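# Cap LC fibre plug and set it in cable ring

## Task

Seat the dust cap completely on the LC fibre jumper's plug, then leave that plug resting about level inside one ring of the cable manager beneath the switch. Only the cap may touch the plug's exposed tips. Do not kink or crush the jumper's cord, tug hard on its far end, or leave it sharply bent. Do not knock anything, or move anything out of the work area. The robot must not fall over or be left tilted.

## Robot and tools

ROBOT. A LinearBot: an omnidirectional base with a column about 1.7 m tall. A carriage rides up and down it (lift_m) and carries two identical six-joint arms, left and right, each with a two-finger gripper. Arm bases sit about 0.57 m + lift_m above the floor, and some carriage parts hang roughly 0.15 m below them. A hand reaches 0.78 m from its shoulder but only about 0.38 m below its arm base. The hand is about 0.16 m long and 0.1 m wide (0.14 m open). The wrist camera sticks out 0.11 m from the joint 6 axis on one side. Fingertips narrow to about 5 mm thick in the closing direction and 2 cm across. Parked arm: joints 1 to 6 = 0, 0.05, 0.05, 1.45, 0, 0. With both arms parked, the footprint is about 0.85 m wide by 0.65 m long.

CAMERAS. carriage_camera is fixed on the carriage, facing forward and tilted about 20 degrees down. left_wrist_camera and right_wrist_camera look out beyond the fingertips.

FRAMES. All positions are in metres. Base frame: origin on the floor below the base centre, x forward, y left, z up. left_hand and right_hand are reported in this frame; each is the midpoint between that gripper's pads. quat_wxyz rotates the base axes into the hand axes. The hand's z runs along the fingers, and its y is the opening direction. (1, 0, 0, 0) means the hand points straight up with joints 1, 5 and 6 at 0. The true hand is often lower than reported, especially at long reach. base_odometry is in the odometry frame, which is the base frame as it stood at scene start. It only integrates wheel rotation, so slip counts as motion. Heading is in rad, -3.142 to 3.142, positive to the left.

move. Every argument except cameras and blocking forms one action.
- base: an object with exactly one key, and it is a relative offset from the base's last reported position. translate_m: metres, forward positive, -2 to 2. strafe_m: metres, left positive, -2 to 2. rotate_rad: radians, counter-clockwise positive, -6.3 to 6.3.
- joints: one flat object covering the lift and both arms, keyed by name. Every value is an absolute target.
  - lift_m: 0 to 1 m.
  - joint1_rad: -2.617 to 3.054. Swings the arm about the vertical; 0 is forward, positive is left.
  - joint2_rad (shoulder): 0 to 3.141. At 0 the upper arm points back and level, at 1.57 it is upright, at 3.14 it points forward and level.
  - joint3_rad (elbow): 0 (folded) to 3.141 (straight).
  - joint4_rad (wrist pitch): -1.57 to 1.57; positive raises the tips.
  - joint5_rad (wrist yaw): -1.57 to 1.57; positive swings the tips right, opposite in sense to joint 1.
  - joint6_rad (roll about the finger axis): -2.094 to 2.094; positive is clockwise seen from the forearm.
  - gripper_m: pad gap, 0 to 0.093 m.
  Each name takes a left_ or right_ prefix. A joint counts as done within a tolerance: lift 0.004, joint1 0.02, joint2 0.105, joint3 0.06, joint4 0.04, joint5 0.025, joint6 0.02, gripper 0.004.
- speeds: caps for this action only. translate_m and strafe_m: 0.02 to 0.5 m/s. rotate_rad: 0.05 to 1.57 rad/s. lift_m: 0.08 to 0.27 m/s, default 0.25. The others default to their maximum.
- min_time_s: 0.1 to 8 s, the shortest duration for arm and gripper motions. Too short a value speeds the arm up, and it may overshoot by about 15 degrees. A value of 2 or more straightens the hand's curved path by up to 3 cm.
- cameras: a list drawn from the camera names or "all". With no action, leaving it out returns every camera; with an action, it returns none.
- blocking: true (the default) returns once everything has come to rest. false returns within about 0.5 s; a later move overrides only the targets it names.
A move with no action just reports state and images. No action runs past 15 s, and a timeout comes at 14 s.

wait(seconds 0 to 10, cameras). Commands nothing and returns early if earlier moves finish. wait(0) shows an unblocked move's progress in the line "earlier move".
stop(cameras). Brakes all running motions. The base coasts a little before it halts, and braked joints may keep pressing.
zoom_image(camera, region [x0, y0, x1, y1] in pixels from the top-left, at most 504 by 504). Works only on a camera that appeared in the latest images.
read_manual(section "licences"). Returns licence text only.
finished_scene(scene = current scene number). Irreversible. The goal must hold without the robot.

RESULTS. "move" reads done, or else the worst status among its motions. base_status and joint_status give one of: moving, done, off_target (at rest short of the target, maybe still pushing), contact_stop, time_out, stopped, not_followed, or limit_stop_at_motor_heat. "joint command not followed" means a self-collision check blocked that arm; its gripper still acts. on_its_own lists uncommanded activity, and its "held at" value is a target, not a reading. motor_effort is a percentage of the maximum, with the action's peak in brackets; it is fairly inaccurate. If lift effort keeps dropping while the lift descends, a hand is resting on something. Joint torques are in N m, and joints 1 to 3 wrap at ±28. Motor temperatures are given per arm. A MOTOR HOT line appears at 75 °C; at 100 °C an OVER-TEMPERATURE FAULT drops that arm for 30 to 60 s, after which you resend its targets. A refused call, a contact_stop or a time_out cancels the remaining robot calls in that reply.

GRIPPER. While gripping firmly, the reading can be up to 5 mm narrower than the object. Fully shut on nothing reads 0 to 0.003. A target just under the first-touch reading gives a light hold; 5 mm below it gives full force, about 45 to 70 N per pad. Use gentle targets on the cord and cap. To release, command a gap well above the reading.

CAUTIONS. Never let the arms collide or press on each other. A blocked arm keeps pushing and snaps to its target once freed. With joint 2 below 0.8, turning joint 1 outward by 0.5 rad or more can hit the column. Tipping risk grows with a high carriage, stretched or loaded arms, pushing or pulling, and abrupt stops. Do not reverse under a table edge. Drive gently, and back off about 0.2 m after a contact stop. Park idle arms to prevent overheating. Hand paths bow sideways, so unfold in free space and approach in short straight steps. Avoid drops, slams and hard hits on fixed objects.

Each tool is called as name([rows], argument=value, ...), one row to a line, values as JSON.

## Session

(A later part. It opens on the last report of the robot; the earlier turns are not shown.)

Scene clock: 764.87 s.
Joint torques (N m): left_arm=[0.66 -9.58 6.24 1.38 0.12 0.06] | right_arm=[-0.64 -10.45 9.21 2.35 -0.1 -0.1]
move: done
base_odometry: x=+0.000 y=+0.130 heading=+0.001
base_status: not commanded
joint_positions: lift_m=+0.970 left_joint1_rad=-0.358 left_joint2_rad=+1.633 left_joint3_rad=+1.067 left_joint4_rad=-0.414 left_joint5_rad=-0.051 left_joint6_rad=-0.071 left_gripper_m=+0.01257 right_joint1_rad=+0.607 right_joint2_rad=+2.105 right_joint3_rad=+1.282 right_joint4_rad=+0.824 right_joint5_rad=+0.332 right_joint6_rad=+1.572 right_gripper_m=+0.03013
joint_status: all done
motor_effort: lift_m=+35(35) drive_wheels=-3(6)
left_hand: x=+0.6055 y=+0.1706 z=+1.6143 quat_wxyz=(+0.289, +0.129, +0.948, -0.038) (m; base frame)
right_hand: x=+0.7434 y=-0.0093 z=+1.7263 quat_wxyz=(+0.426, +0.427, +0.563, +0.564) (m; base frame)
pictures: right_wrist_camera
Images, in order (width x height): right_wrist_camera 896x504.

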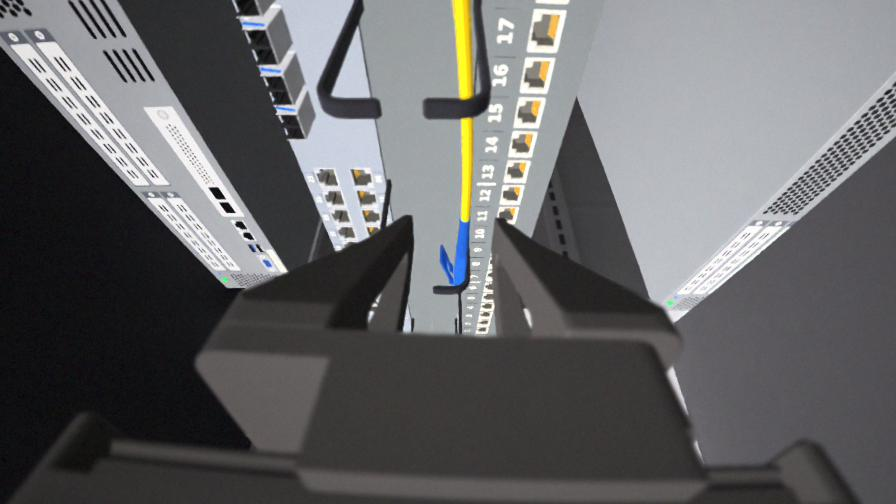

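move(joints={"right_gripper_m": 0.014}, min_time_s=1.5, cameras=["right_wrist_camera"])

zoom_image(camera="right_wrist_camera", region=[380, 160, 540, 320])

Scene clock: 781.20 s.
Joint torques (N m): left_arm=[0.68 -9.62 6.24 1.39 0.11 0.06] | right_arm=[-0.65 -10.45 9.21 2.35 -0.1 -0.09]
move: done
base_odometry: x=+0.000 y=+0.130 heading=+0.001
base_status: not commanded
joint_positions: lift_m=+0.970 left_joint1_rad=-0.358 left_joint2_rad=+1.633 left_joint3_rad=+1.067 left_joint4_rad=-0.414 left_joint5_rad=-0.051 left_joint6_rad=-0.071 left_gripper_m=+0.01257 right_joint1_rad=+0.607 right_joint2_rad=+2.105 right_joint3_rad=+1.282 right_joint4_rad=+0.823 right_joint5_rad=+0.332 right_joint6_rad=+1.572 right_gripper_m=+0.01414
joint_status: all done
motor_effort: lift_m=+35(36) drive_wheels=+1(7)
left_hand: x=+0.6055 y=+0.1706 z=+1.6143 quat_wxyz=(+0.289, +0.129, +0.948, -0.038) (m; base frame)
right_hand: x=+0.7434 y=-0.0092 z=+1.7262 quat_wxyz=(+0.426, +0.427, +0.563, +0.564) (m; base frame)
pictures: right_wrist_camera
Images, in order (width x height): right_wrist_camera 896x504.

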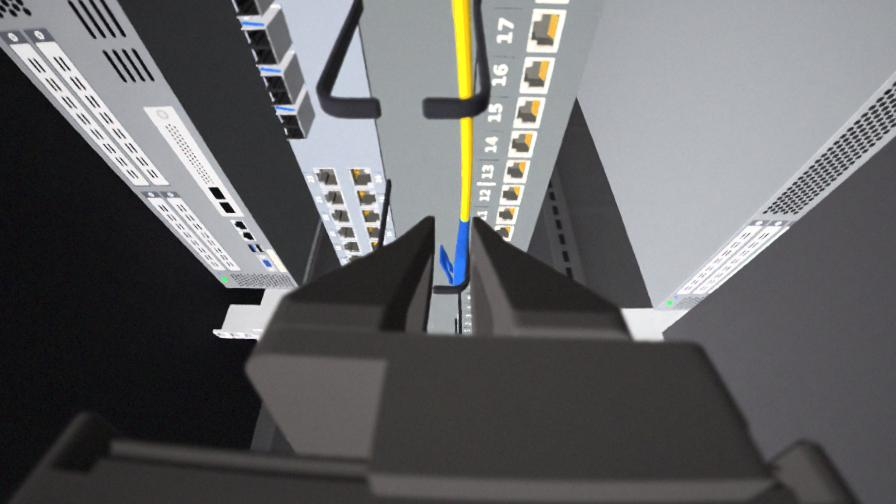

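Scaled by 3.150 from the camera's 896x504 image, which has a finer 1280x720 frame.

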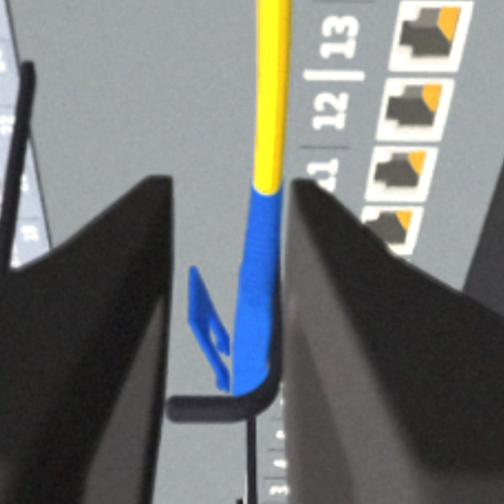

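move(joints={"right_gripper_m": 0.009}, min_time_s=1.5, cameras=["right_wrist_camera"])

zoom_image(camera="right_wrist_camera", region=[380, 160, 540, 320])

Scene clock: 788.70 s.
Joint torques (N m): left_arm=[0.66 -9.61 6.23 1.39 0.11 0.06] | right_arm=[-0.65 -10.45 9.22 2.35 -0.09 -0.09]
move: done
base_odometry: x=+0.000 y=+0.130 heading=+0.001
base_status: not commanded
joint_positions: lift_m=+0.970 left_joint1_rad=-0.358 left_joint2_rad=+1.633 left_joint3_rad=+1.067 left_joint4_rad=-0.414 left_joint5_rad=-0.051 left_joint6_rad=-0.071 left_gripper_m=+0.01257 right_joint1_rad=+0.607 right_joint2_rad=+2.105 right_joint3_rad=+1.282 right_joint4_rad=+0.823 right_joint5_rad=+0.332 right_joint6_rad=+1.572 right_gripper_m=+0.00914
joint_status: all done
motor_effort: lift_m=+35(35) drive_wheels=-6(6)
left_hand: x=+0.6055 y=+0.1706 z=+1.6143 quat_wxyz=(+0.289, +0.129, +0.948, -0.038) (m; base frame)
right_hand: x=+0.7434 y=-0.0092 z=+1.7262 quat_wxyz=(+0.426, +0.427, +0.563, +0.564) (m; base frame)
pictures: right_wrist_camera
Images, in order (width x height): right_wrist_camera 896x504.

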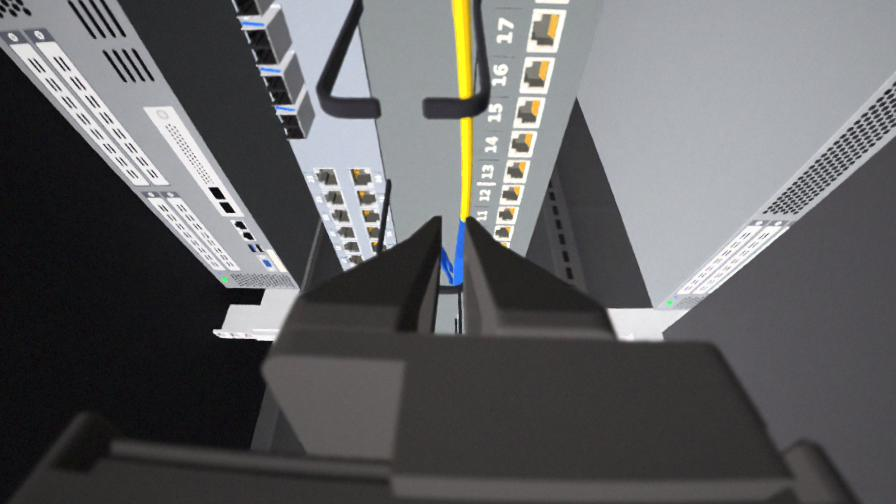

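Scaled by 3.150 from the camera's 896x504 image, which has a finer 1280x720 frame.

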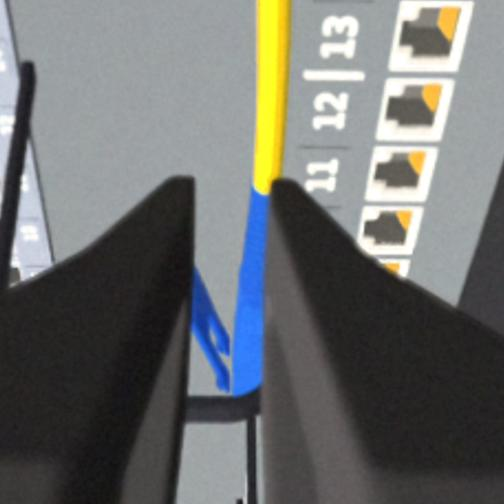

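move(joints={"right_gripper_m": 0.032}, min_time_s=0.8)

move(joints={"right_joint1_rad": 0.628, "right_joint2_rad": 2.20, "right_joint3_rad": 1.432, "right_joint4_rad": 0.755, "right_joint5_rad": 0.352, "right_joint6_rad": 1.583}, min_time_s=1.5, cameras=["right_wrist_camera"])

zoom_image(camera="right_wrist_camera", region=[380, 160, 540, 320])

Scene clock: 834.70 s.
Joint torques (N m): left_arm=[0.62 -9.62 6.23 1.38 0.12 0.06] | right_arm=[-0.65 -10.45 9.22 2.35 -0.1 -0.1]
move: done
base_odometry: x=+0.000 y=+0.130 heading=+0.001
base_status: not commanded
joint_positions: lift_m=+0.970 left_joint1_rad=-0.358 left_joint2_rad=+1.633 left_joint3_rad=+1.067 left_joint4_rad=-0.414 left_joint5_rad=-0.051 left_joint6_rad=-0.071 left_gripper_m=+0.01257 right_joint1_rad=+0.607 right_joint2_rad=+2.105 right_joint3_rad=+1.282 right_joint4_rad=+0.823 right_joint5_rad=+0.332 right_joint6_rad=+1.573 right_gripper_m=+0.03186
joint_status: all done
motor_effort: lift_m=+35(35) drive_wheels=-4(5)
left_hand: x=+0.6055 y=+0.1706 z=+1.6143 quat_wxyz=(+0.289, +0.129, +0.948, -0.038) (m; base frame)
right_hand: x=+0.7434 y=-0.0092 z=+1.7262 quat_wxyz=(+0.426, +0.427, +0.563, +0.564) (m; base frame)
pictures: none

Scene clock: 836.50 s.
Joint torques (N m): left_arm=[0.65 -9.62 6.27 1.39 0.12 0.06] | right_arm=[0.55 -11.12 9.4 2.33 0.11 -0.1]
move: done
base_odometry: x=+0.000 y=+0.130 heading=+0.001
base_status: not commanded
joint_positions: lift_m=+0.970 left_joint1_rad=-0.358 left_joint2_rad=+1.633 left_joint3_rad=+1.067 left_joint4_rad=-0.414 left_joint5_rad=-0.051 left_joint6_rad=-0.071 left_gripper_m=+0.01257 right_joint1_rad=+0.622 right_joint2_rad=+2.177 right_joint3_rad=+1.407 right_joint4_rad=+0.772 right_joint5_rad=+0.342 right_joint6_rad=+1.573 right_gripper_m=+0.03186
joint_status: all done
motor_effort: lift_m=+35(36) drive_wheels=-2(6)
left_hand: x=+0.6055 y=+0.1706 z=+1.6143 quat_wxyz=(+0.289, +0.129, +0.948, -0.038) (m; base frame)
right_hand: x=+0.7580 y=+0.0105 z=+1.7274 quat_wxyz=(+0.425, +0.426, +0.564, +0.566) (m; base frame)
pictures: right_wrist_camera
Images, in order (width x height): right_wrist_camera 896x504.

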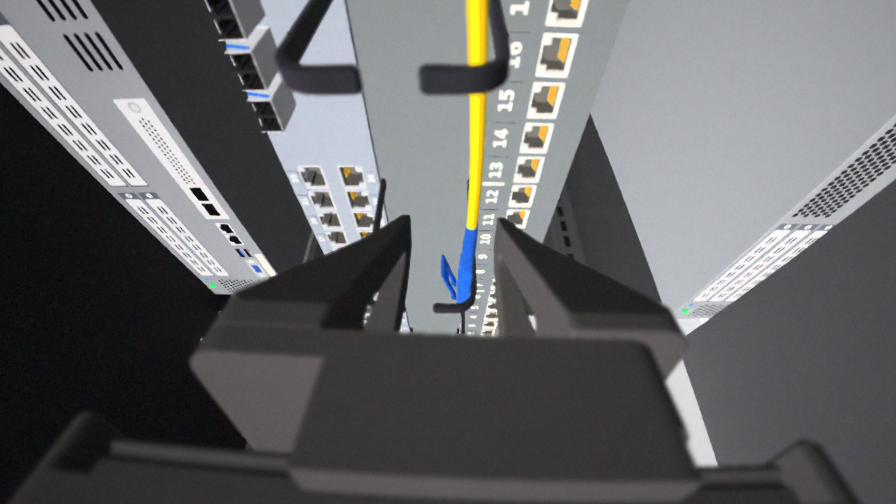

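Scaled by 3.150 from the camera's 896x504 image, which has a finer 1280x720 frame.

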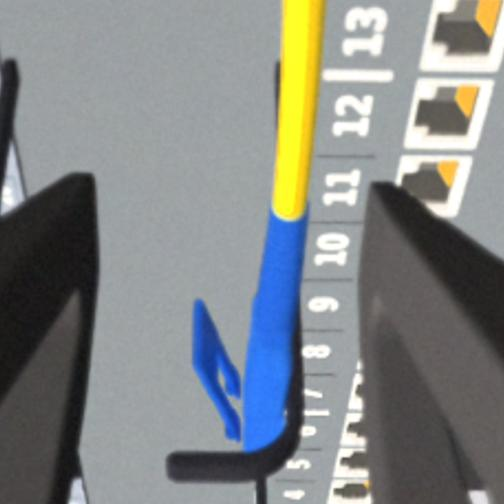

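move(joints={"right_joint1_rad": 0.648, "right_joint2_rad": 2.259, "right_joint3_rad": 1.526, "right_joint4_rad": 0.717, "right_joint5_rad": 0.376, "right_joint6_rad": 1.583}, min_time_s=1.5, cameras=["right_wrist_camera"])

zoom_image(camera="right_wrist_camera", region=[380, 160, 540, 320])

Scene clock: 866.13 s.
Joint torques (N m): left_arm=[0.65 -9.61 6.26 1.39 0.12 0.06] | right_arm=[1.83 -11.33 9.83 2.25 -0.22 -0.15]
move: done
base_odometry: x=+0.000 y=+0.130 heading=+0.001
base_status: not commanded
joint_positions: lift_m=+0.970 left_joint1_rad=-0.358 left_joint2_rad=+1.633 left_joint3_rad=+1.067 left_joint4_rad=-0.414 left_joint5_rad=-0.051 left_joint6_rad=-0.071 left_gripper_m=+0.01257 right_joint1_rad=+0.629 right_joint2_rad=+2.233 right_joint3_rad=+1.497 right_joint4_rad=+0.740 right_joint5_rad=+0.397 right_joint6_rad=+1.577 right_gripper_m=+0.03186
joint_status: all done
motor_effort: lift_m=+35(36) drive_wheels=-2(7)
left_hand: x=+0.6055 y=+0.1706 z=+1.6143 quat_wxyz=(+0.289, +0.129, +0.948, -0.038) (m; base frame)
right_hand: x=+0.7711 y=+0.0147 z=+1.7269 quat_wxyz=(+0.437, +0.440, +0.552, +0.558) (m; base frame)
pictures: right_wrist_camera
Images, in order (width x height): right_wrist_camera 896x504.

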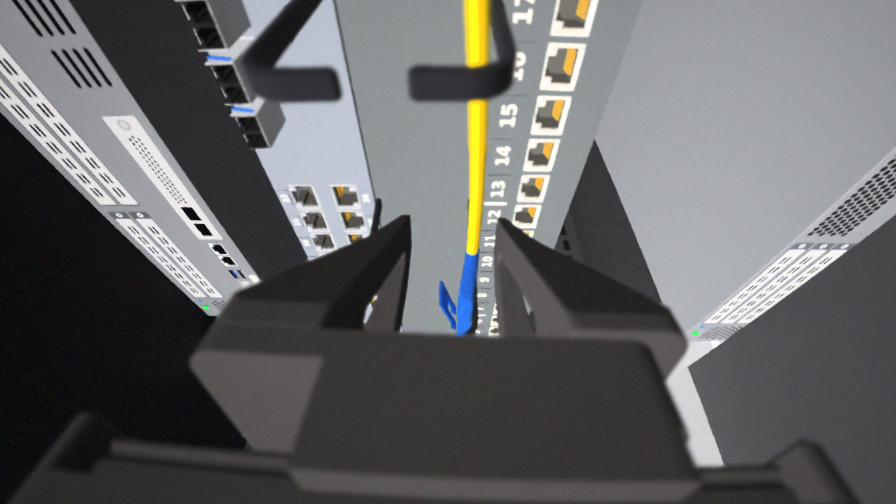

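Scaled by 3.150 from the camera's 896x504 image, which has a finer 1280x720 frame.

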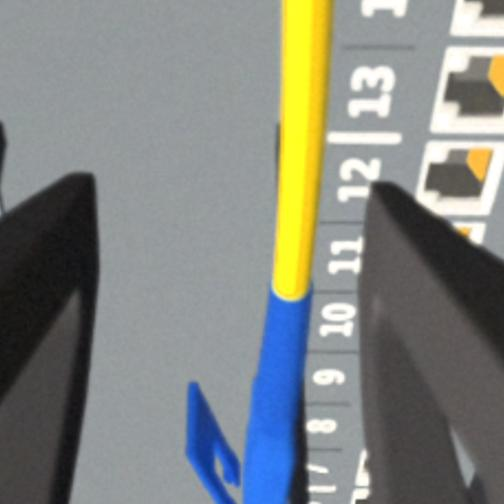

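move(joints={"right_joint1_rad": 0.629, "right_joint2_rad": 2.195, "right_joint3_rad": 1.416, "right_joint4_rad": 0.777, "right_joint5_rad": 0.352, "right_joint6_rad": 1.583}, min_time_s=1.0, cameras=["right_wrist_camera"])

zoom_image(camera="right_wrist_camera", region=[380, 160, 540, 320])

Scene clock: 900.73 s.
Joint torques (N m): left_arm=[0.65 -9.58 6.23 1.39 0.12 0.06] | right_arm=[-0.08 -16.4 5.65 2.45 -0.15 -0.14]
move: done
base_odometry: x=+0.000 y=+0.130 heading=+0.001
base_status: not commanded
joint_positions: lift_m=+0.970 left_joint1_rad=-0.358 left_joint2_rad=+1.633 left_joint3_rad=+1.067 left_joint4_rad=-0.414 left_joint5_rad=-0.051 left_joint6_rad=-0.071 left_gripper_m=+0.01257 right_joint1_rad=+0.629 right_joint2_rad=+2.225 right_joint3_rad=+1.433 right_joint4_rad=+0.785 right_joint5_rad=+0.367 right_joint6_rad=+1.577 right_gripper_m=+0.03187
joint_status: all done
motor_effort: lift_m=+35(35) drive_wheels=-1(5)
left_hand: x=+0.6055 y=+0.1706 z=+1.6143 quat_wxyz=(+0.289, +0.129, +0.948, -0.038) (m; base frame)
right_hand: x=+0.7628 y=+0.0146 z=+1.7134 quat_wxyz=(+0.428, +0.433, +0.562, +0.560) (m; base frame)
pictures: right_wrist_camera
Images, in order (width x height): right_wrist_camera 896x504.

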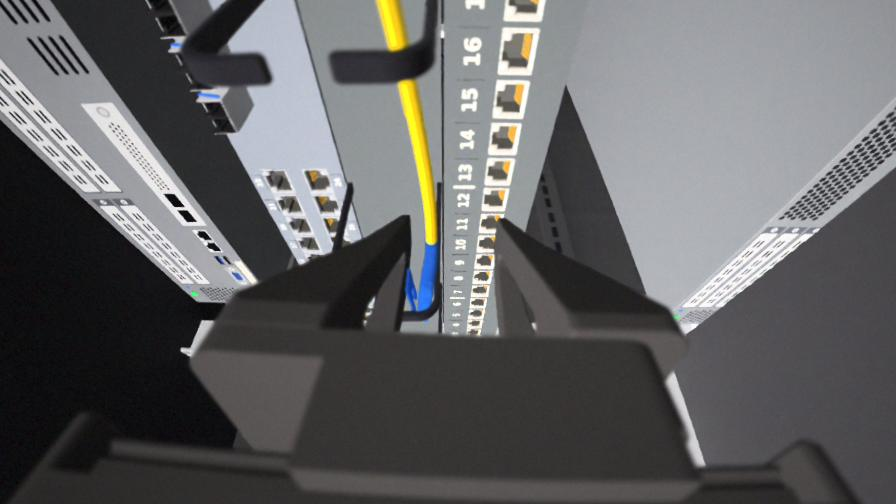

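Scaled by 3.150 from the camera's 896x504 image, which has a finer 1280x720 frame.

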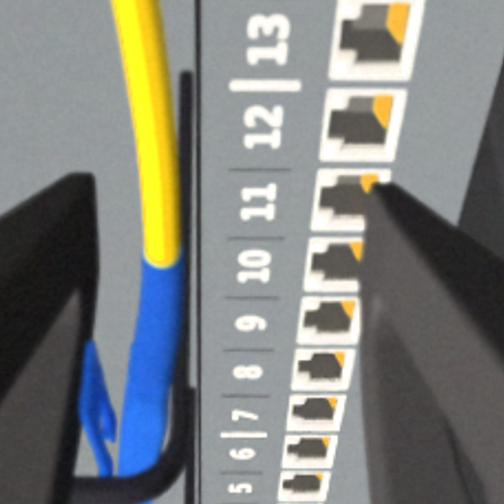

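move(joints={"lift_m": 0.9763}, cameras=["right_wrist_camera"])

zoom_image(camera="right_wrist_camera", region=[380, 180, 540, 340])

Scene clock: 907.23 s.
Joint torques (N m): left_arm=[0.66 -9.11 6.56 1.43 0.11 0.06] | right_arm=[-0.1 -15.91 6.06 2.43 -0.09 -0.15]
Motor temperatures (°C): left_arm=[29 52 49 40 29 33 36] | right_arm=[31 50 53 51 31 30 33]
move: done
base_odometry: x=+0.000 y=+0.130 heading=+0.001
base_status: not commanded
joint_positions: lift_m=+0.976 left_joint1_rad=-0.358 left_joint2_rad=+1.628 left_joint3_rad=+1.063 left_joint4_rad=-0.417 left_joint5_rad=-0.051 left_joint6_rad=-0.071 left_gripper_m=+0.01257 right_joint1_rad=+0.629 right_joint2_rad=+2.220 right_joint3_rad=+1.429 right_joint4_rad=+0.787 right_joint5_rad=+0.362 right_joint6_rad=+1.577 right_gripper_m=+0.03187
joint_status: all done
motor_effort: lift_m=+36(42) drive_wheels=-2(4)
left_hand: x=+0.6040 y=+0.1711 z=+1.6209 quat_wxyz=(+0.289, +0.129, +0.948, -0.038) (m; base frame)
right_hand: x=+0.7618 y=+0.0149 z=+1.7209 quat_wxyz=(+0.427, +0.431, +0.562, +0.562) (m; base frame)
pictures: right_wrist_camera
Images, in order (width x height): right_wrist_camera 896x504.

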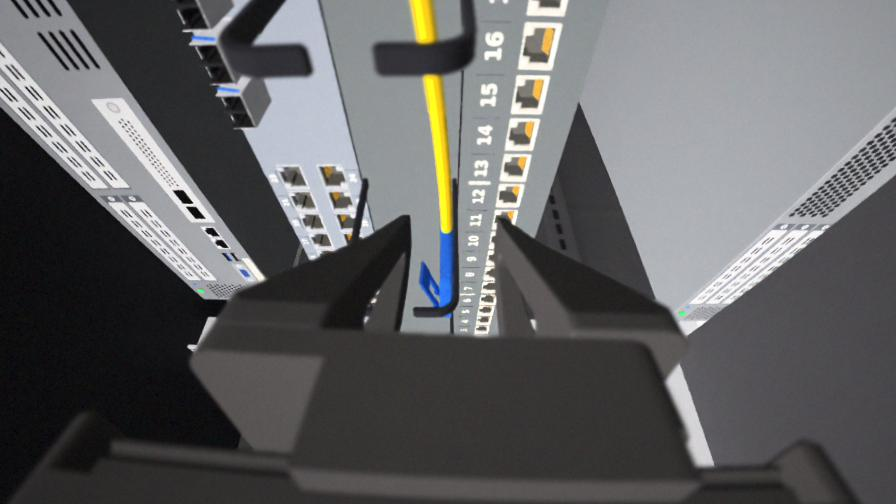

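Scaled by 3.150 from the camera's 896x504 image, which has a finer 1280x720 frame.

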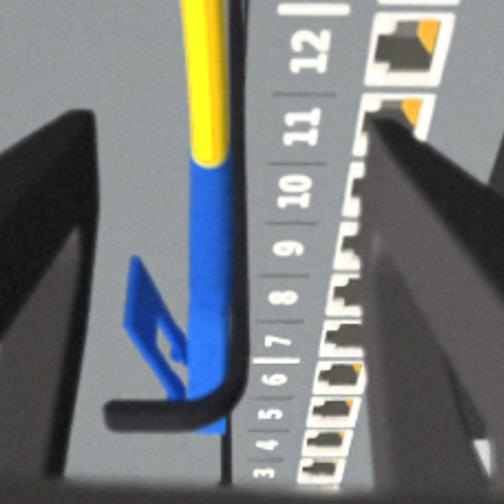

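move(joints={"lift_m": 0.978, "right_gripper_m": 0.012}, min_time_s=1.2, cameras=["right_wrist_camera"])

zoom_image(camera="right_wrist_camera", region=[380, 180, 540, 340])

Scene clock: 943.10 s.
Joint torques (N m): left_arm=[0.66 -9.02 6.57 1.44 0.12 0.06] | right_arm=[-0.08 -15.83 6.13 2.42 -0.09 -0.15]
Motor temperatures (°C): left_arm=[29 53 50 39 29 33 36] | right_arm=[31 57 50 52 31 30 33]
move: done
base_odometry: x=+0.000 y=+0.130 heading=+0.001
base_status: not commanded
joint_positions: lift_m=+0.978 left_joint1_rad=-0.358 left_joint2_rad=+1.626 left_joint3_rad=+1.063 left_joint4_rad=-0.418 left_joint5_rad=-0.051 left_joint6_rad=-0.071 left_gripper_m=+0.01257 right_joint1_rad=+0.629 right_joint2_rad=+2.219 right_joint3_rad=+1.428 right_joint4_rad=+0.788 right_joint5_rad=+0.361 right_joint6_rad=+1.577 right_gripper_m=+0.01214
joint_status: all done
motor_effort: lift_m=+37(42) drive_wheels=-5(5)
left_hand: x=+0.6038 y=+0.1712 z=+1.6229 quat_wxyz=(+0.289, +0.129, +0.948, -0.038) (m; base frame)
right_hand: x=+0.7616 y=+0.0149 z=+1.7228 quat_wxyz=(+0.426, +0.431, +0.562, +0.563) (m; base frame)
pictures: right_wrist_camera
Images, in order (width x height): right_wrist_camera 896x504.

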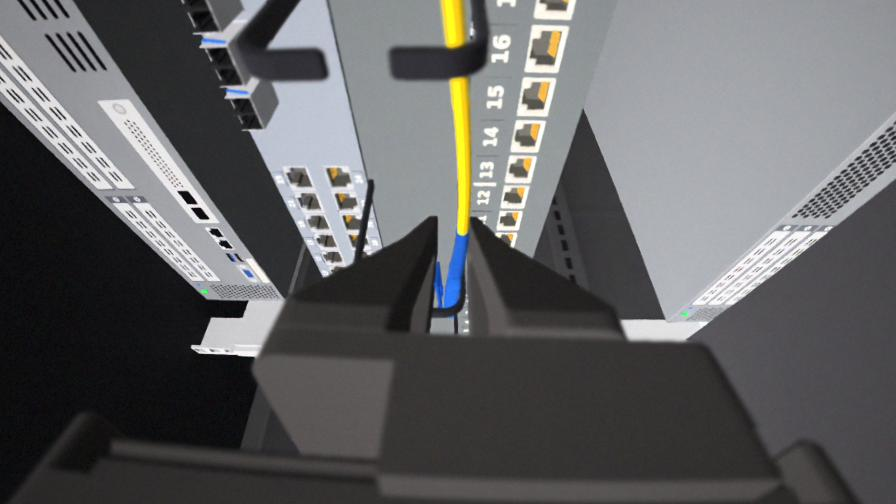

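Scaled by 3.150 from the camera's 896x504 image, which has a finer 1280x720 frame.

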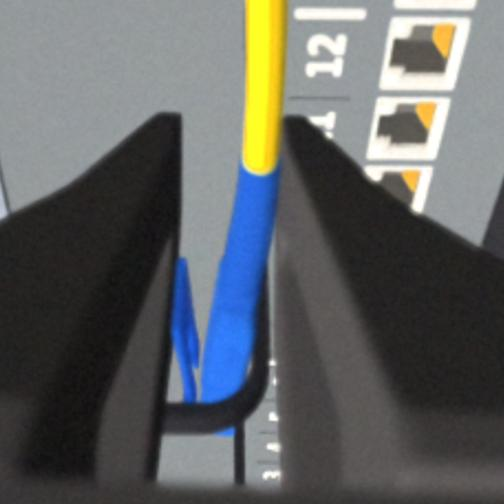

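move(joints={"right_gripper_m": 0.03}, min_time_s=0.8)

move(joints={"right_joint1_rad": 0.612, "right_joint5_rad": 0.343}, min_time_s=0.8, cameras=["right_wrist_camera"])

zoom_image(camera="right_wrist_camera", region=[380, 180, 540, 340])

Scene clock: 958.23 s.
Joint torques (N m): left_arm=[0.66 -8.99 6.56 1.43 0.11 0.06] | right_arm=[-0.08 -15.82 6.12 2.41 -0.09 -0.15]
Motor temperatures (°C): left_arm=[29 53 50 39 29 33 36] | right_arm=[31 60 50 52 31 30 33]
move: done
base_odometry: x=+0.000 y=+0.130 heading=+0.001
base_status: not commanded
joint_positions: lift_m=+0.978 left_joint1_rad=-0.358 left_joint2_rad=+1.626 left_joint3_rad=+1.063 left_joint4_rad=-0.418 left_joint5_rad=-0.051 left_joint6_rad=-0.071 left_gripper_m=+0.01257 right_joint1_rad=+0.629 right_joint2_rad=+2.219 right_joint3_rad=+1.428 right_joint4_rad=+0.788 right_joint5_rad=+0.361 right_joint6_rad=+1.577 right_gripper_m=+0.02986
joint_status: all done
motor_effort: lift_m=+37(37) drive_wheels=-3(5)
left_hand: x=+0.6038 y=+0.1712 z=+1.6229 quat_wxyz=(+0.289, +0.129, +0.948, -0.038) (m; base frame)
right_hand: x=+0.7616 y=+0.0149 z=+1.7228 quat_wxyz=(+0.426, +0.431, +0.562, +0.563) (m; base frame)
pictures: none

Scene clock: 959.33 s.
Joint torques (N m): left_arm=[0.64 -8.99 6.56 1.43 0.11 0.07] | right_arm=[-0.59 -15.84 6.12 2.42 -0.1 -0.15]
Motor temperatures (°C): left_arm=[29 53 50 39 29 33 36] | right_arm=[31 60 50 52 31 30 33]
move: done
base_odometry: x=+0.000 y=+0.130 heading=+0.001
base_status: not commanded
joint_positions: lift_m=+0.978 left_joint1_rad=-0.358 left_joint2_rad=+1.626 left_joint3_rad=+1.063 left_joint4_rad=-0.418 left_joint5_rad=-0.051 left_joint6_rad=-0.071 left_gripper_m=+0.01257 right_joint1_rad=+0.618 right_joint2_rad=+2.219 right_joint3_rad=+1.428 right_joint4_rad=+0.788 right_joint5_rad=+0.353 right_joint6_rad=+1.577 right_gripper_m=+0.02986
joint_status: all done
motor_effort: lift_m=+37(37) drive_wheels=-4(5)
left_hand: x=+0.6038 y=+0.1712 z=+1.6229 quat_wxyz=(+0.289, +0.129, +0.948, -0.038) (m; base frame)
right_hand: x=+0.7650 y=+0.0098 z=+1.7228 quat_wxyz=(+0.427, +0.432, +0.561, +0.562) (m; base frame)
pictures: right_wrist_camera
Images, in order (width x height): right_wrist_camera 896x504.

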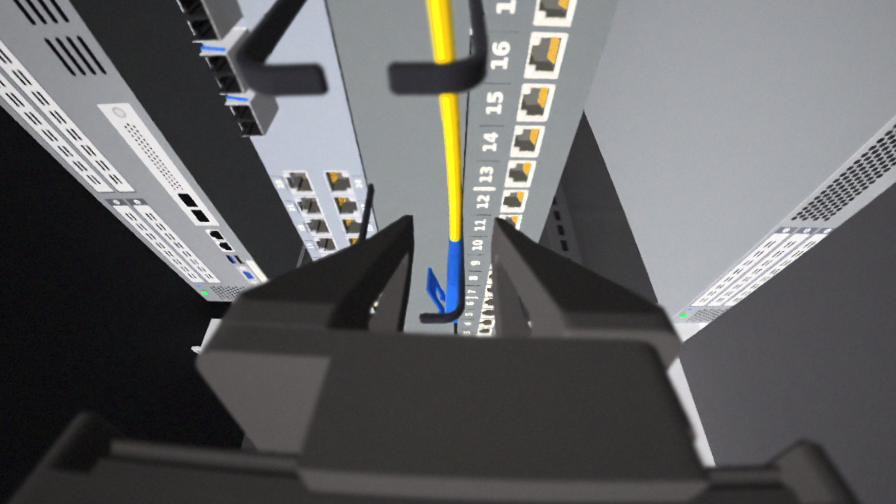

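Scaled by 3.150 from the camera's 896x504 image, which has a finer 1280x720 frame.

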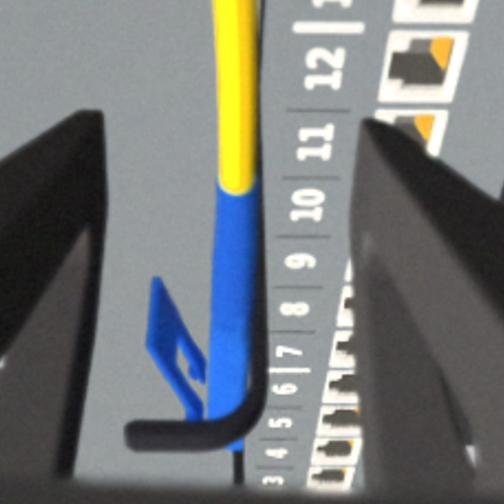

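move(joints={"right_joint1_rad": 0.628, "right_gripper_m": 0.02}, min_time_s=0.6)

move(joints={"right_gripper_m": 0.008}, min_time_s=1.0, cameras=["right_wrist_camera"])

zoom_image(camera="right_wrist_camera", region=[380, 180, 540, 340])

Scene clock: 976.63 s.
Joint torques (N m): left_arm=[0.66 -8.99 6.56 1.44 0.12 0.06] | right_arm=[0.5 -15.84 6.16 2.42 -0.09 -0.15]
Motor temperatures (°C): left_arm=[29 54 50 39 29 33 36] | right_arm=[31 62 50 53 31 30 33]
move: done
base_odometry: x=+0.000 y=+0.130 heading=+0.001
base_status: not commanded
joint_positions: lift_m=+0.978 left_joint1_rad=-0.358 left_joint2_rad=+1.626 left_joint3_rad=+1.063 left_joint4_rad=-0.418 left_joint5_rad=-0.051 left_joint6_rad=-0.071 left_gripper_m=+0.01257 right_joint1_rad=+0.623 right_joint2_rad=+2.219 right_joint3_rad=+1.428 right_joint4_rad=+0.788 right_joint5_rad=+0.353 right_joint6_rad=+1.577 right_gripper_m=+0.02014
joint_status: all done
motor_effort: lift_m=+37(37) drive_wheels=-5(5)
left_hand: x=+0.6038 y=+0.1712 z=+1.6229 quat_wxyz=(+0.289, +0.129, +0.948, -0.038) (m; base frame)
right_hand: x=+0.7634 y=+0.0125 z=+1.7228 quat_wxyz=(+0.426, +0.430, +0.562, +0.563) (m; base frame)
pictures: none

Scene clock: 977.93 s.
Joint torques (N m): left_arm=[0.64 -9.03 6.58 1.44 0.11 0.06] | right_arm=[0.5 -15.84 6.13 2.42 -0.09 -0.15]
Motor temperatures (°C): left_arm=[29 54 50 39 29 33 36] | right_arm=[31 63 50 53 31 30 33]
move: done
base_odometry: x=+0.000 y=+0.130 heading=+0.001
base_status: not commanded
joint_positions: lift_m=+0.978 left_joint1_rad=-0.358 left_joint2_rad=+1.626 left_joint3_rad=+1.063 left_joint4_rad=-0.418 left_joint5_rad=-0.051 left_joint6_rad=-0.071 left_gripper_m=+0.01257 right_joint1_rad=+0.623 right_joint2_rad=+2.219 right_joint3_rad=+1.428 right_joint4_rad=+0.788 right_joint5_rad=+0.352 right_joint6_rad=+1.577 right_gripper_m=+0.00815
joint_status: all done
motor_effort: lift_m=+37(37) drive_wheels=-5(5)
left_hand: x=+0.6038 y=+0.1712 z=+1.6229 quat_wxyz=(+0.289, +0.129, +0.948, -0.038) (m; base frame)
right_hand: x=+0.7634 y=+0.0126 z=+1.7228 quat_wxyz=(+0.426, +0.430, +0.563, +0.563) (m; base frame)
pictures: right_wrist_camera
Images, in order (width x height): right_wrist_camera 896x504.

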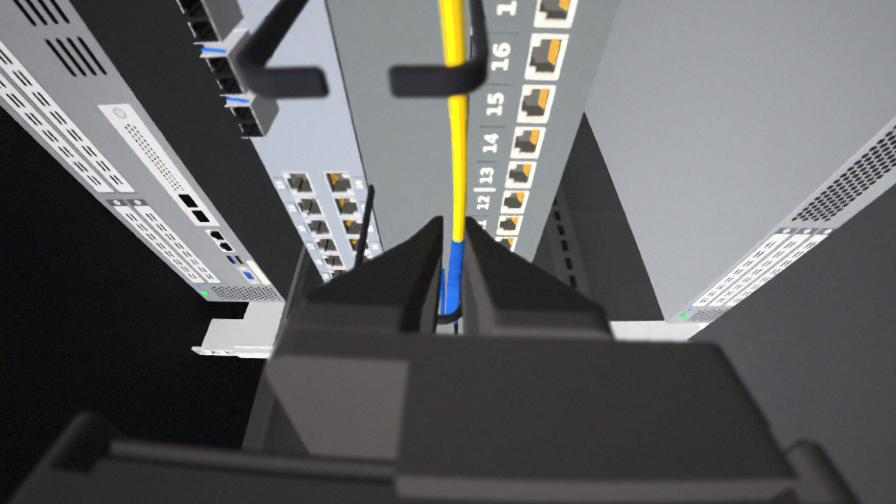

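Scaled by 3.150 from the camera's 896x504 image, which has a finer 1280x720 frame.

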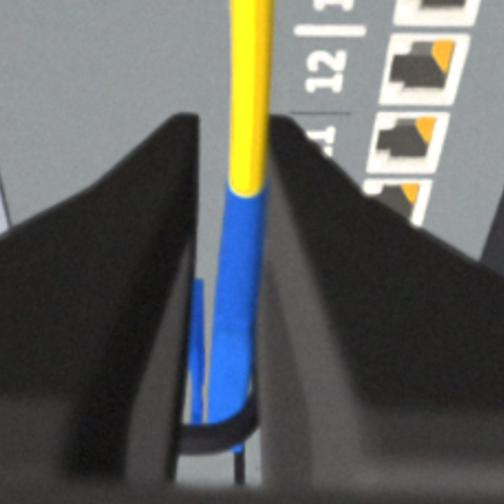

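move(joints={"right_gripper_m": 0.0035}, min_time_s=1.2, cameras=["right_wrist_camera"])

zoom_image(camera="right_wrist_camera", region=[380, 180, 540, 340])

Scene clock: 988.87 s.
Joint torques (N m): left_arm=[0.65 -9.01 6.53 1.43 0.12 0.06] | right_arm=[0.49 -15.83 6.12 2.41 -0.08 -0.15]
Motor temperatures (°C): left_arm=[29 54 50 39 29 33 36] | right_arm=[31 64 50 53 31 30 33]
move: done
base_odometry: x=+0.000 y=+0.130 heading=+0.001
base_status: not commanded
joint_positions: lift_m=+0.978 left_joint1_rad=-0.358 left_joint2_rad=+1.626 left_joint3_rad=+1.063 left_joint4_rad=-0.418 left_joint5_rad=-0.051 left_joint6_rad=-0.071 left_gripper_m=+0.01257 right_joint1_rad=+0.623 right_joint2_rad=+2.219 right_joint3_rad=+1.428 right_joint4_rad=+0.789 right_joint5_rad=+0.352 right_joint6_rad=+1.577 right_gripper_m=+0.00494
joint_status: all done
motor_effort: lift_m=+37(37) drive_wheels=-2(7)
left_hand: x=+0.6038 y=+0.1712 z=+1.6229 quat_wxyz=(+0.289, +0.129, +0.948, -0.038) (m; base frame)
right_hand: x=+0.7634 y=+0.0127 z=+1.7230 quat_wxyz=(+0.426, +0.430, +0.562, +0.563) (m; base frame)
pictures: right_wrist_camera
Images, in order (width x height): right_wrist_camera 896x504.

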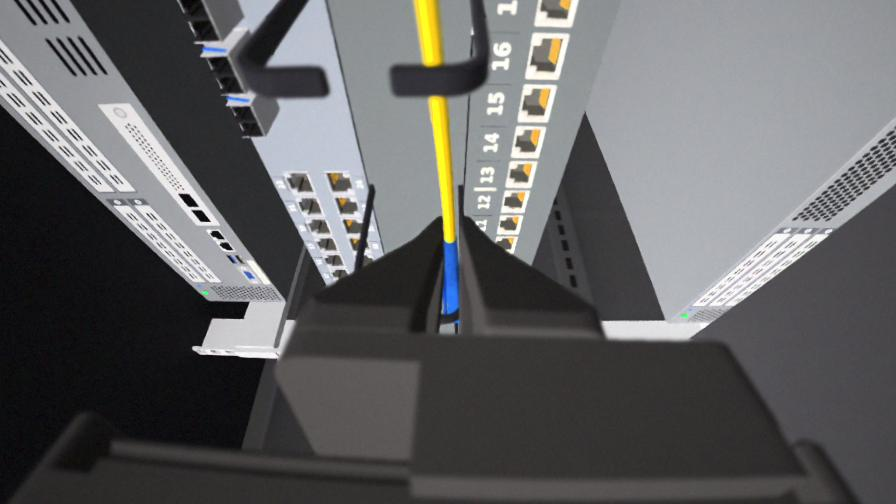

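Scaled by 3.150 from the camera's 896x504 image, which has a finer 1280x720 frame.

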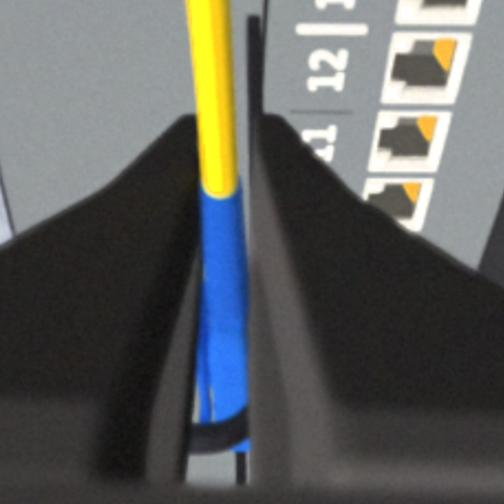

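move(joints={"right_gripper_m": 0.001}, min_time_s=1.0)

move(joints={"lift_m": 0.984}, speeds={"lift_m": 0.08}, cameras=["right_wrist_camera"])

zoom_image(camera="right_wrist_camera", region=[380, 180, 540, 340])

Scene clock: 1001.33 s.
Joint torques (N m): left_arm=[0.68 -9.02 6.54 1.44 0.12 0.07] | right_arm=[0.5 -15.84 6.13 2.41 -0.09 -0.15]
Motor temperatures (°C): left_arm=[29 54 50 39 29 33 36] | right_arm=[31 64 49 53 31 30 33]
move: done
base_odometry: x=+0.000 y=+0.130 heading=+0.001
base_status: not commanded
joint_positions: lift_m=+0.978 left_joint1_rad=-0.358 left_joint2_rad=+1.626 left_joint3_rad=+1.063 left_joint4_rad=-0.418 left_joint5_rad=-0.051 left_joint6_rad=-0.071 left_gripper_m=+0.01257 right_joint1_rad=+0.623 right_joint2_rad=+2.219 right_joint3_rad=+1.428 right_joint4_rad=+0.789 right_joint5_rad=+0.352 right_joint6_rad=+1.577 right_gripper_m=+0.00494
joint_status: all done
motor_effort: lift_m=+37(37) drive_wheels=-2(6)
left_hand: x=+0.6038 y=+0.1712 z=+1.6229 quat_wxyz=(+0.289, +0.129, +0.948, -0.038) (m; base frame)
right_hand: x=+0.7634 y=+0.0127 z=+1.7230 quat_wxyz=(+0.426, +0.430, +0.562, +0.563) (m; base frame)
pictures: none

Scene clock: 1001.77 s.
Joint torques (N m): left_arm=[0.65 -8.81 6.71 1.44 0.12 0.07] | right_arm=[0.55 -15.53 6.3 2.42 -0.07 -0.15]
Motor temperatures (°C): left_arm=[29 54 50 39 29 33 36] | right_arm=[31 64 49 53 31 30 33]
move: done
base_odometry: x=+0.000 y=+0.130 heading=+0.001
base_status: not commanded
joint_positions: lift_m=+0.984 left_joint1_rad=-0.358 left_joint2_rad=+1.624 left_joint3_rad=+1.061 left_joint4_rad=-0.419 left_joint5_rad=-0.051 left_joint6_rad=-0.071 left_gripper_m=+0.01257 right_joint1_rad=+0.623 right_joint2_rad=+2.217 right_joint3_rad=+1.426 right_joint4_rad=+0.787 right_joint5_rad=+0.352 right_joint6_rad=+1.577 right_gripper_m=+0.00494
joint_status: all done
motor_effort: lift_m=+36(43) drive_wheels=+1(5)
left_hand: x=+0.6032 y=+0.1713 z=+1.6292 quat_wxyz=(+0.289, +0.129, +0.948, -0.038) (m; base frame)
right_hand: x=+0.7630 y=+0.0125 z=+1.7297 quat_wxyz=(+0.426, +0.430, +0.563, +0.563) (m; base frame)
pictures: right_wrist_camera
Images, in order (width x height): right_wrist_camera 896x504.

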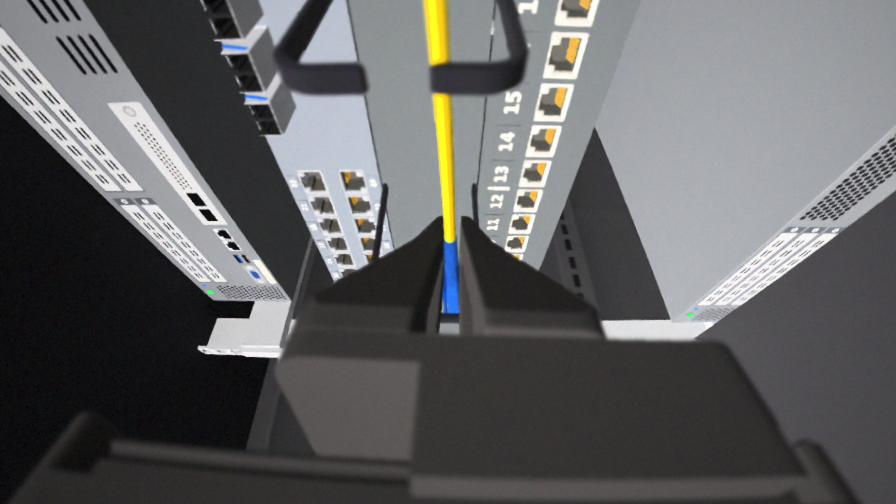

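Scaled by 3.150 from the camera's 896x504 image, which has a finer 1280x720 frame.

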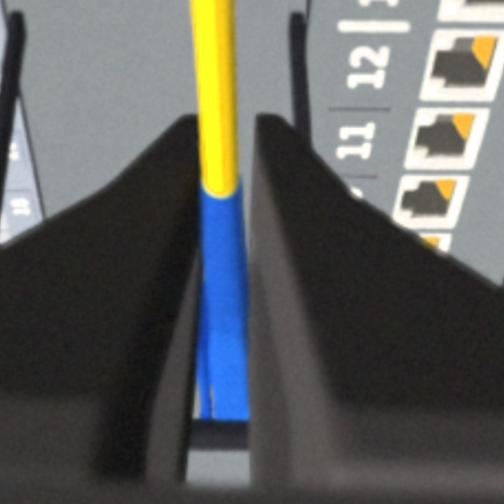

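move(joints={"lift_m": 0.987, "right_joint1_rad": 0.553, "right_joint2_rad": 2.132, "right_joint3_rad": 1.3075, "right_joint4_rad": 0.825, "right_joint5_rad": 0.279}, min_time_s=3, cameras=["all"])

zoom_image(camera="right_wrist_camera", region=[380, 140, 540, 300])

zoom_image(camera="carriage_camera", region=[380, 190, 520, 290])

Scene clock: 1030.23 s.
Joint torques (N m): left_arm=[0.65 -8.65 6.69 1.45 0.11 0.07] | right_arm=[-0.65 -16.09 5.74 2.61 -0.1 -0.15]
Motor temperatures (°C): left_arm=[29 55 50 39 29 33 36] | right_arm=[31 61 50 53 31 30 34]
move: done
base_odometry: x=+0.000 y=+0.130 heading=+0.001
base_status: not commanded
joint_positions: lift_m=+0.987 left_joint1_rad=-0.358 left_joint2_rad=+1.622 left_joint3_rad=+1.061 left_joint4_rad=-0.419 left_joint5_rad=-0.051 left_joint6_rad=-0.071 left_gripper_m=+0.01257 right_joint1_rad=+0.559 right_joint2_rad=+2.166 right_joint3_rad=+1.322 right_joint4_rad=+0.823 right_joint5_rad=+0.289 right_joint6_rad=+1.577 right_gripper_m=+0.00494
joint_status: all done
motor_effort: lift_m=+36(41) drive_wheels=-6(6)
left_hand: x=+0.6032 y=+0.1714 z=+1.6327 quat_wxyz=(+0.289, +0.129, +0.948, -0.038) (m; base frame)
right_hand: x=+0.7641 y=-0.0222 z=+1.7249 quat_wxyz=(+0.424, +0.433, +0.568, +0.557) (m; base frame)
pictures: carriage_camera, left_wrist_camera, right_wrist_camera
Images, in order (width x height): carriage_camera 896x504, left_wrist_camera 896x504, right_wrist_camera 896x504.

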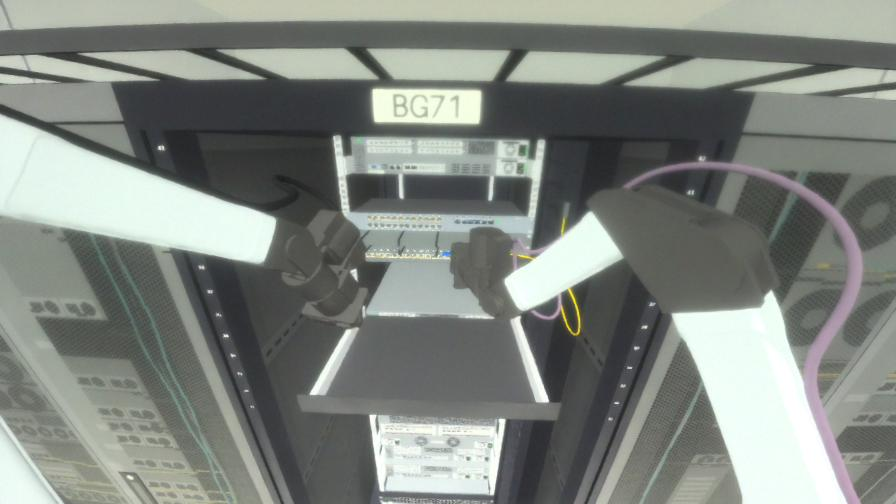

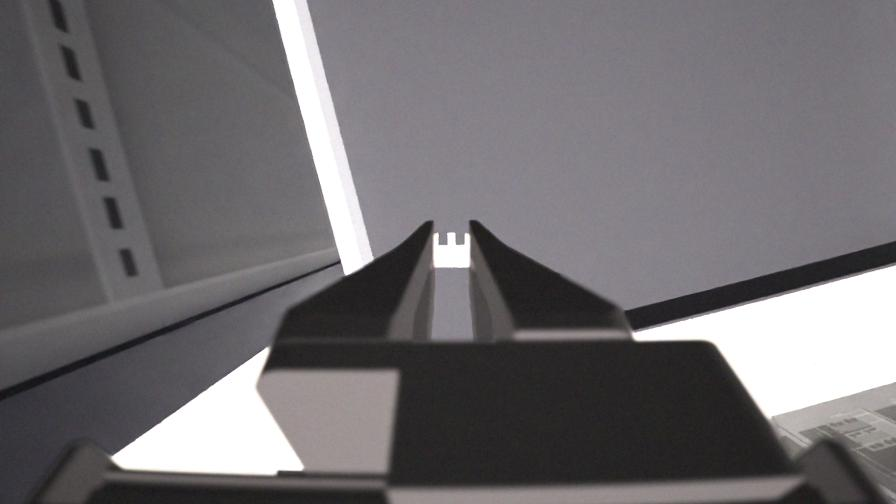

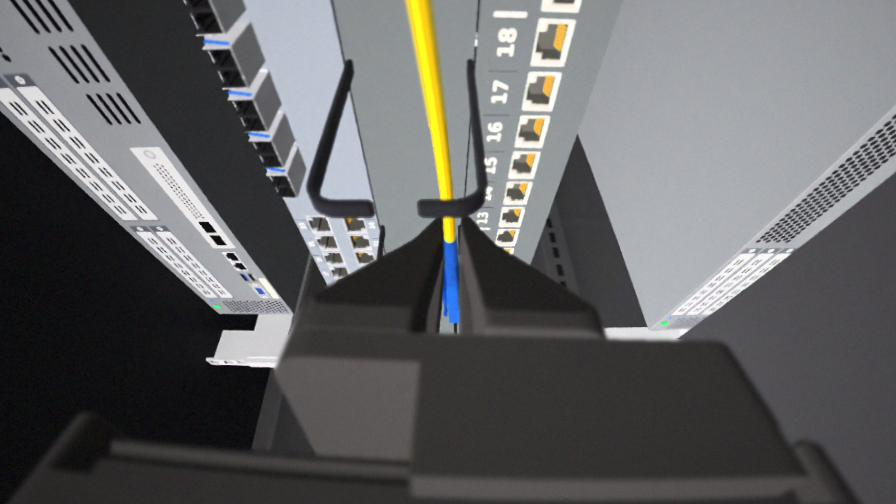

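Scaled by 3.150 from the camera's 896x504 image, which has a finer 1280x720 frame.

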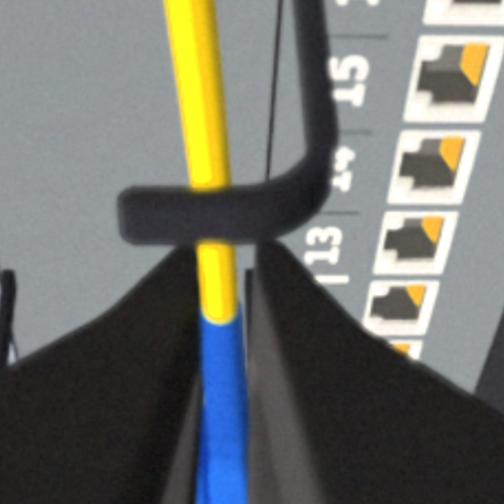

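Scaled by 3.600 from the camera's 896x504 image, which has a finer 1280x720 frame.

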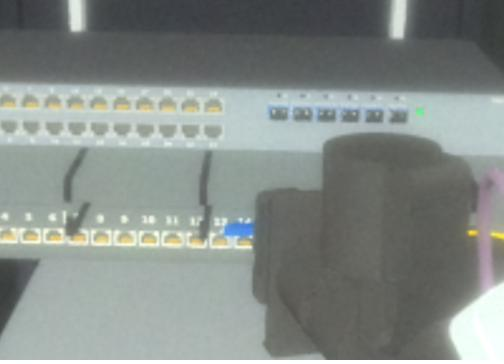

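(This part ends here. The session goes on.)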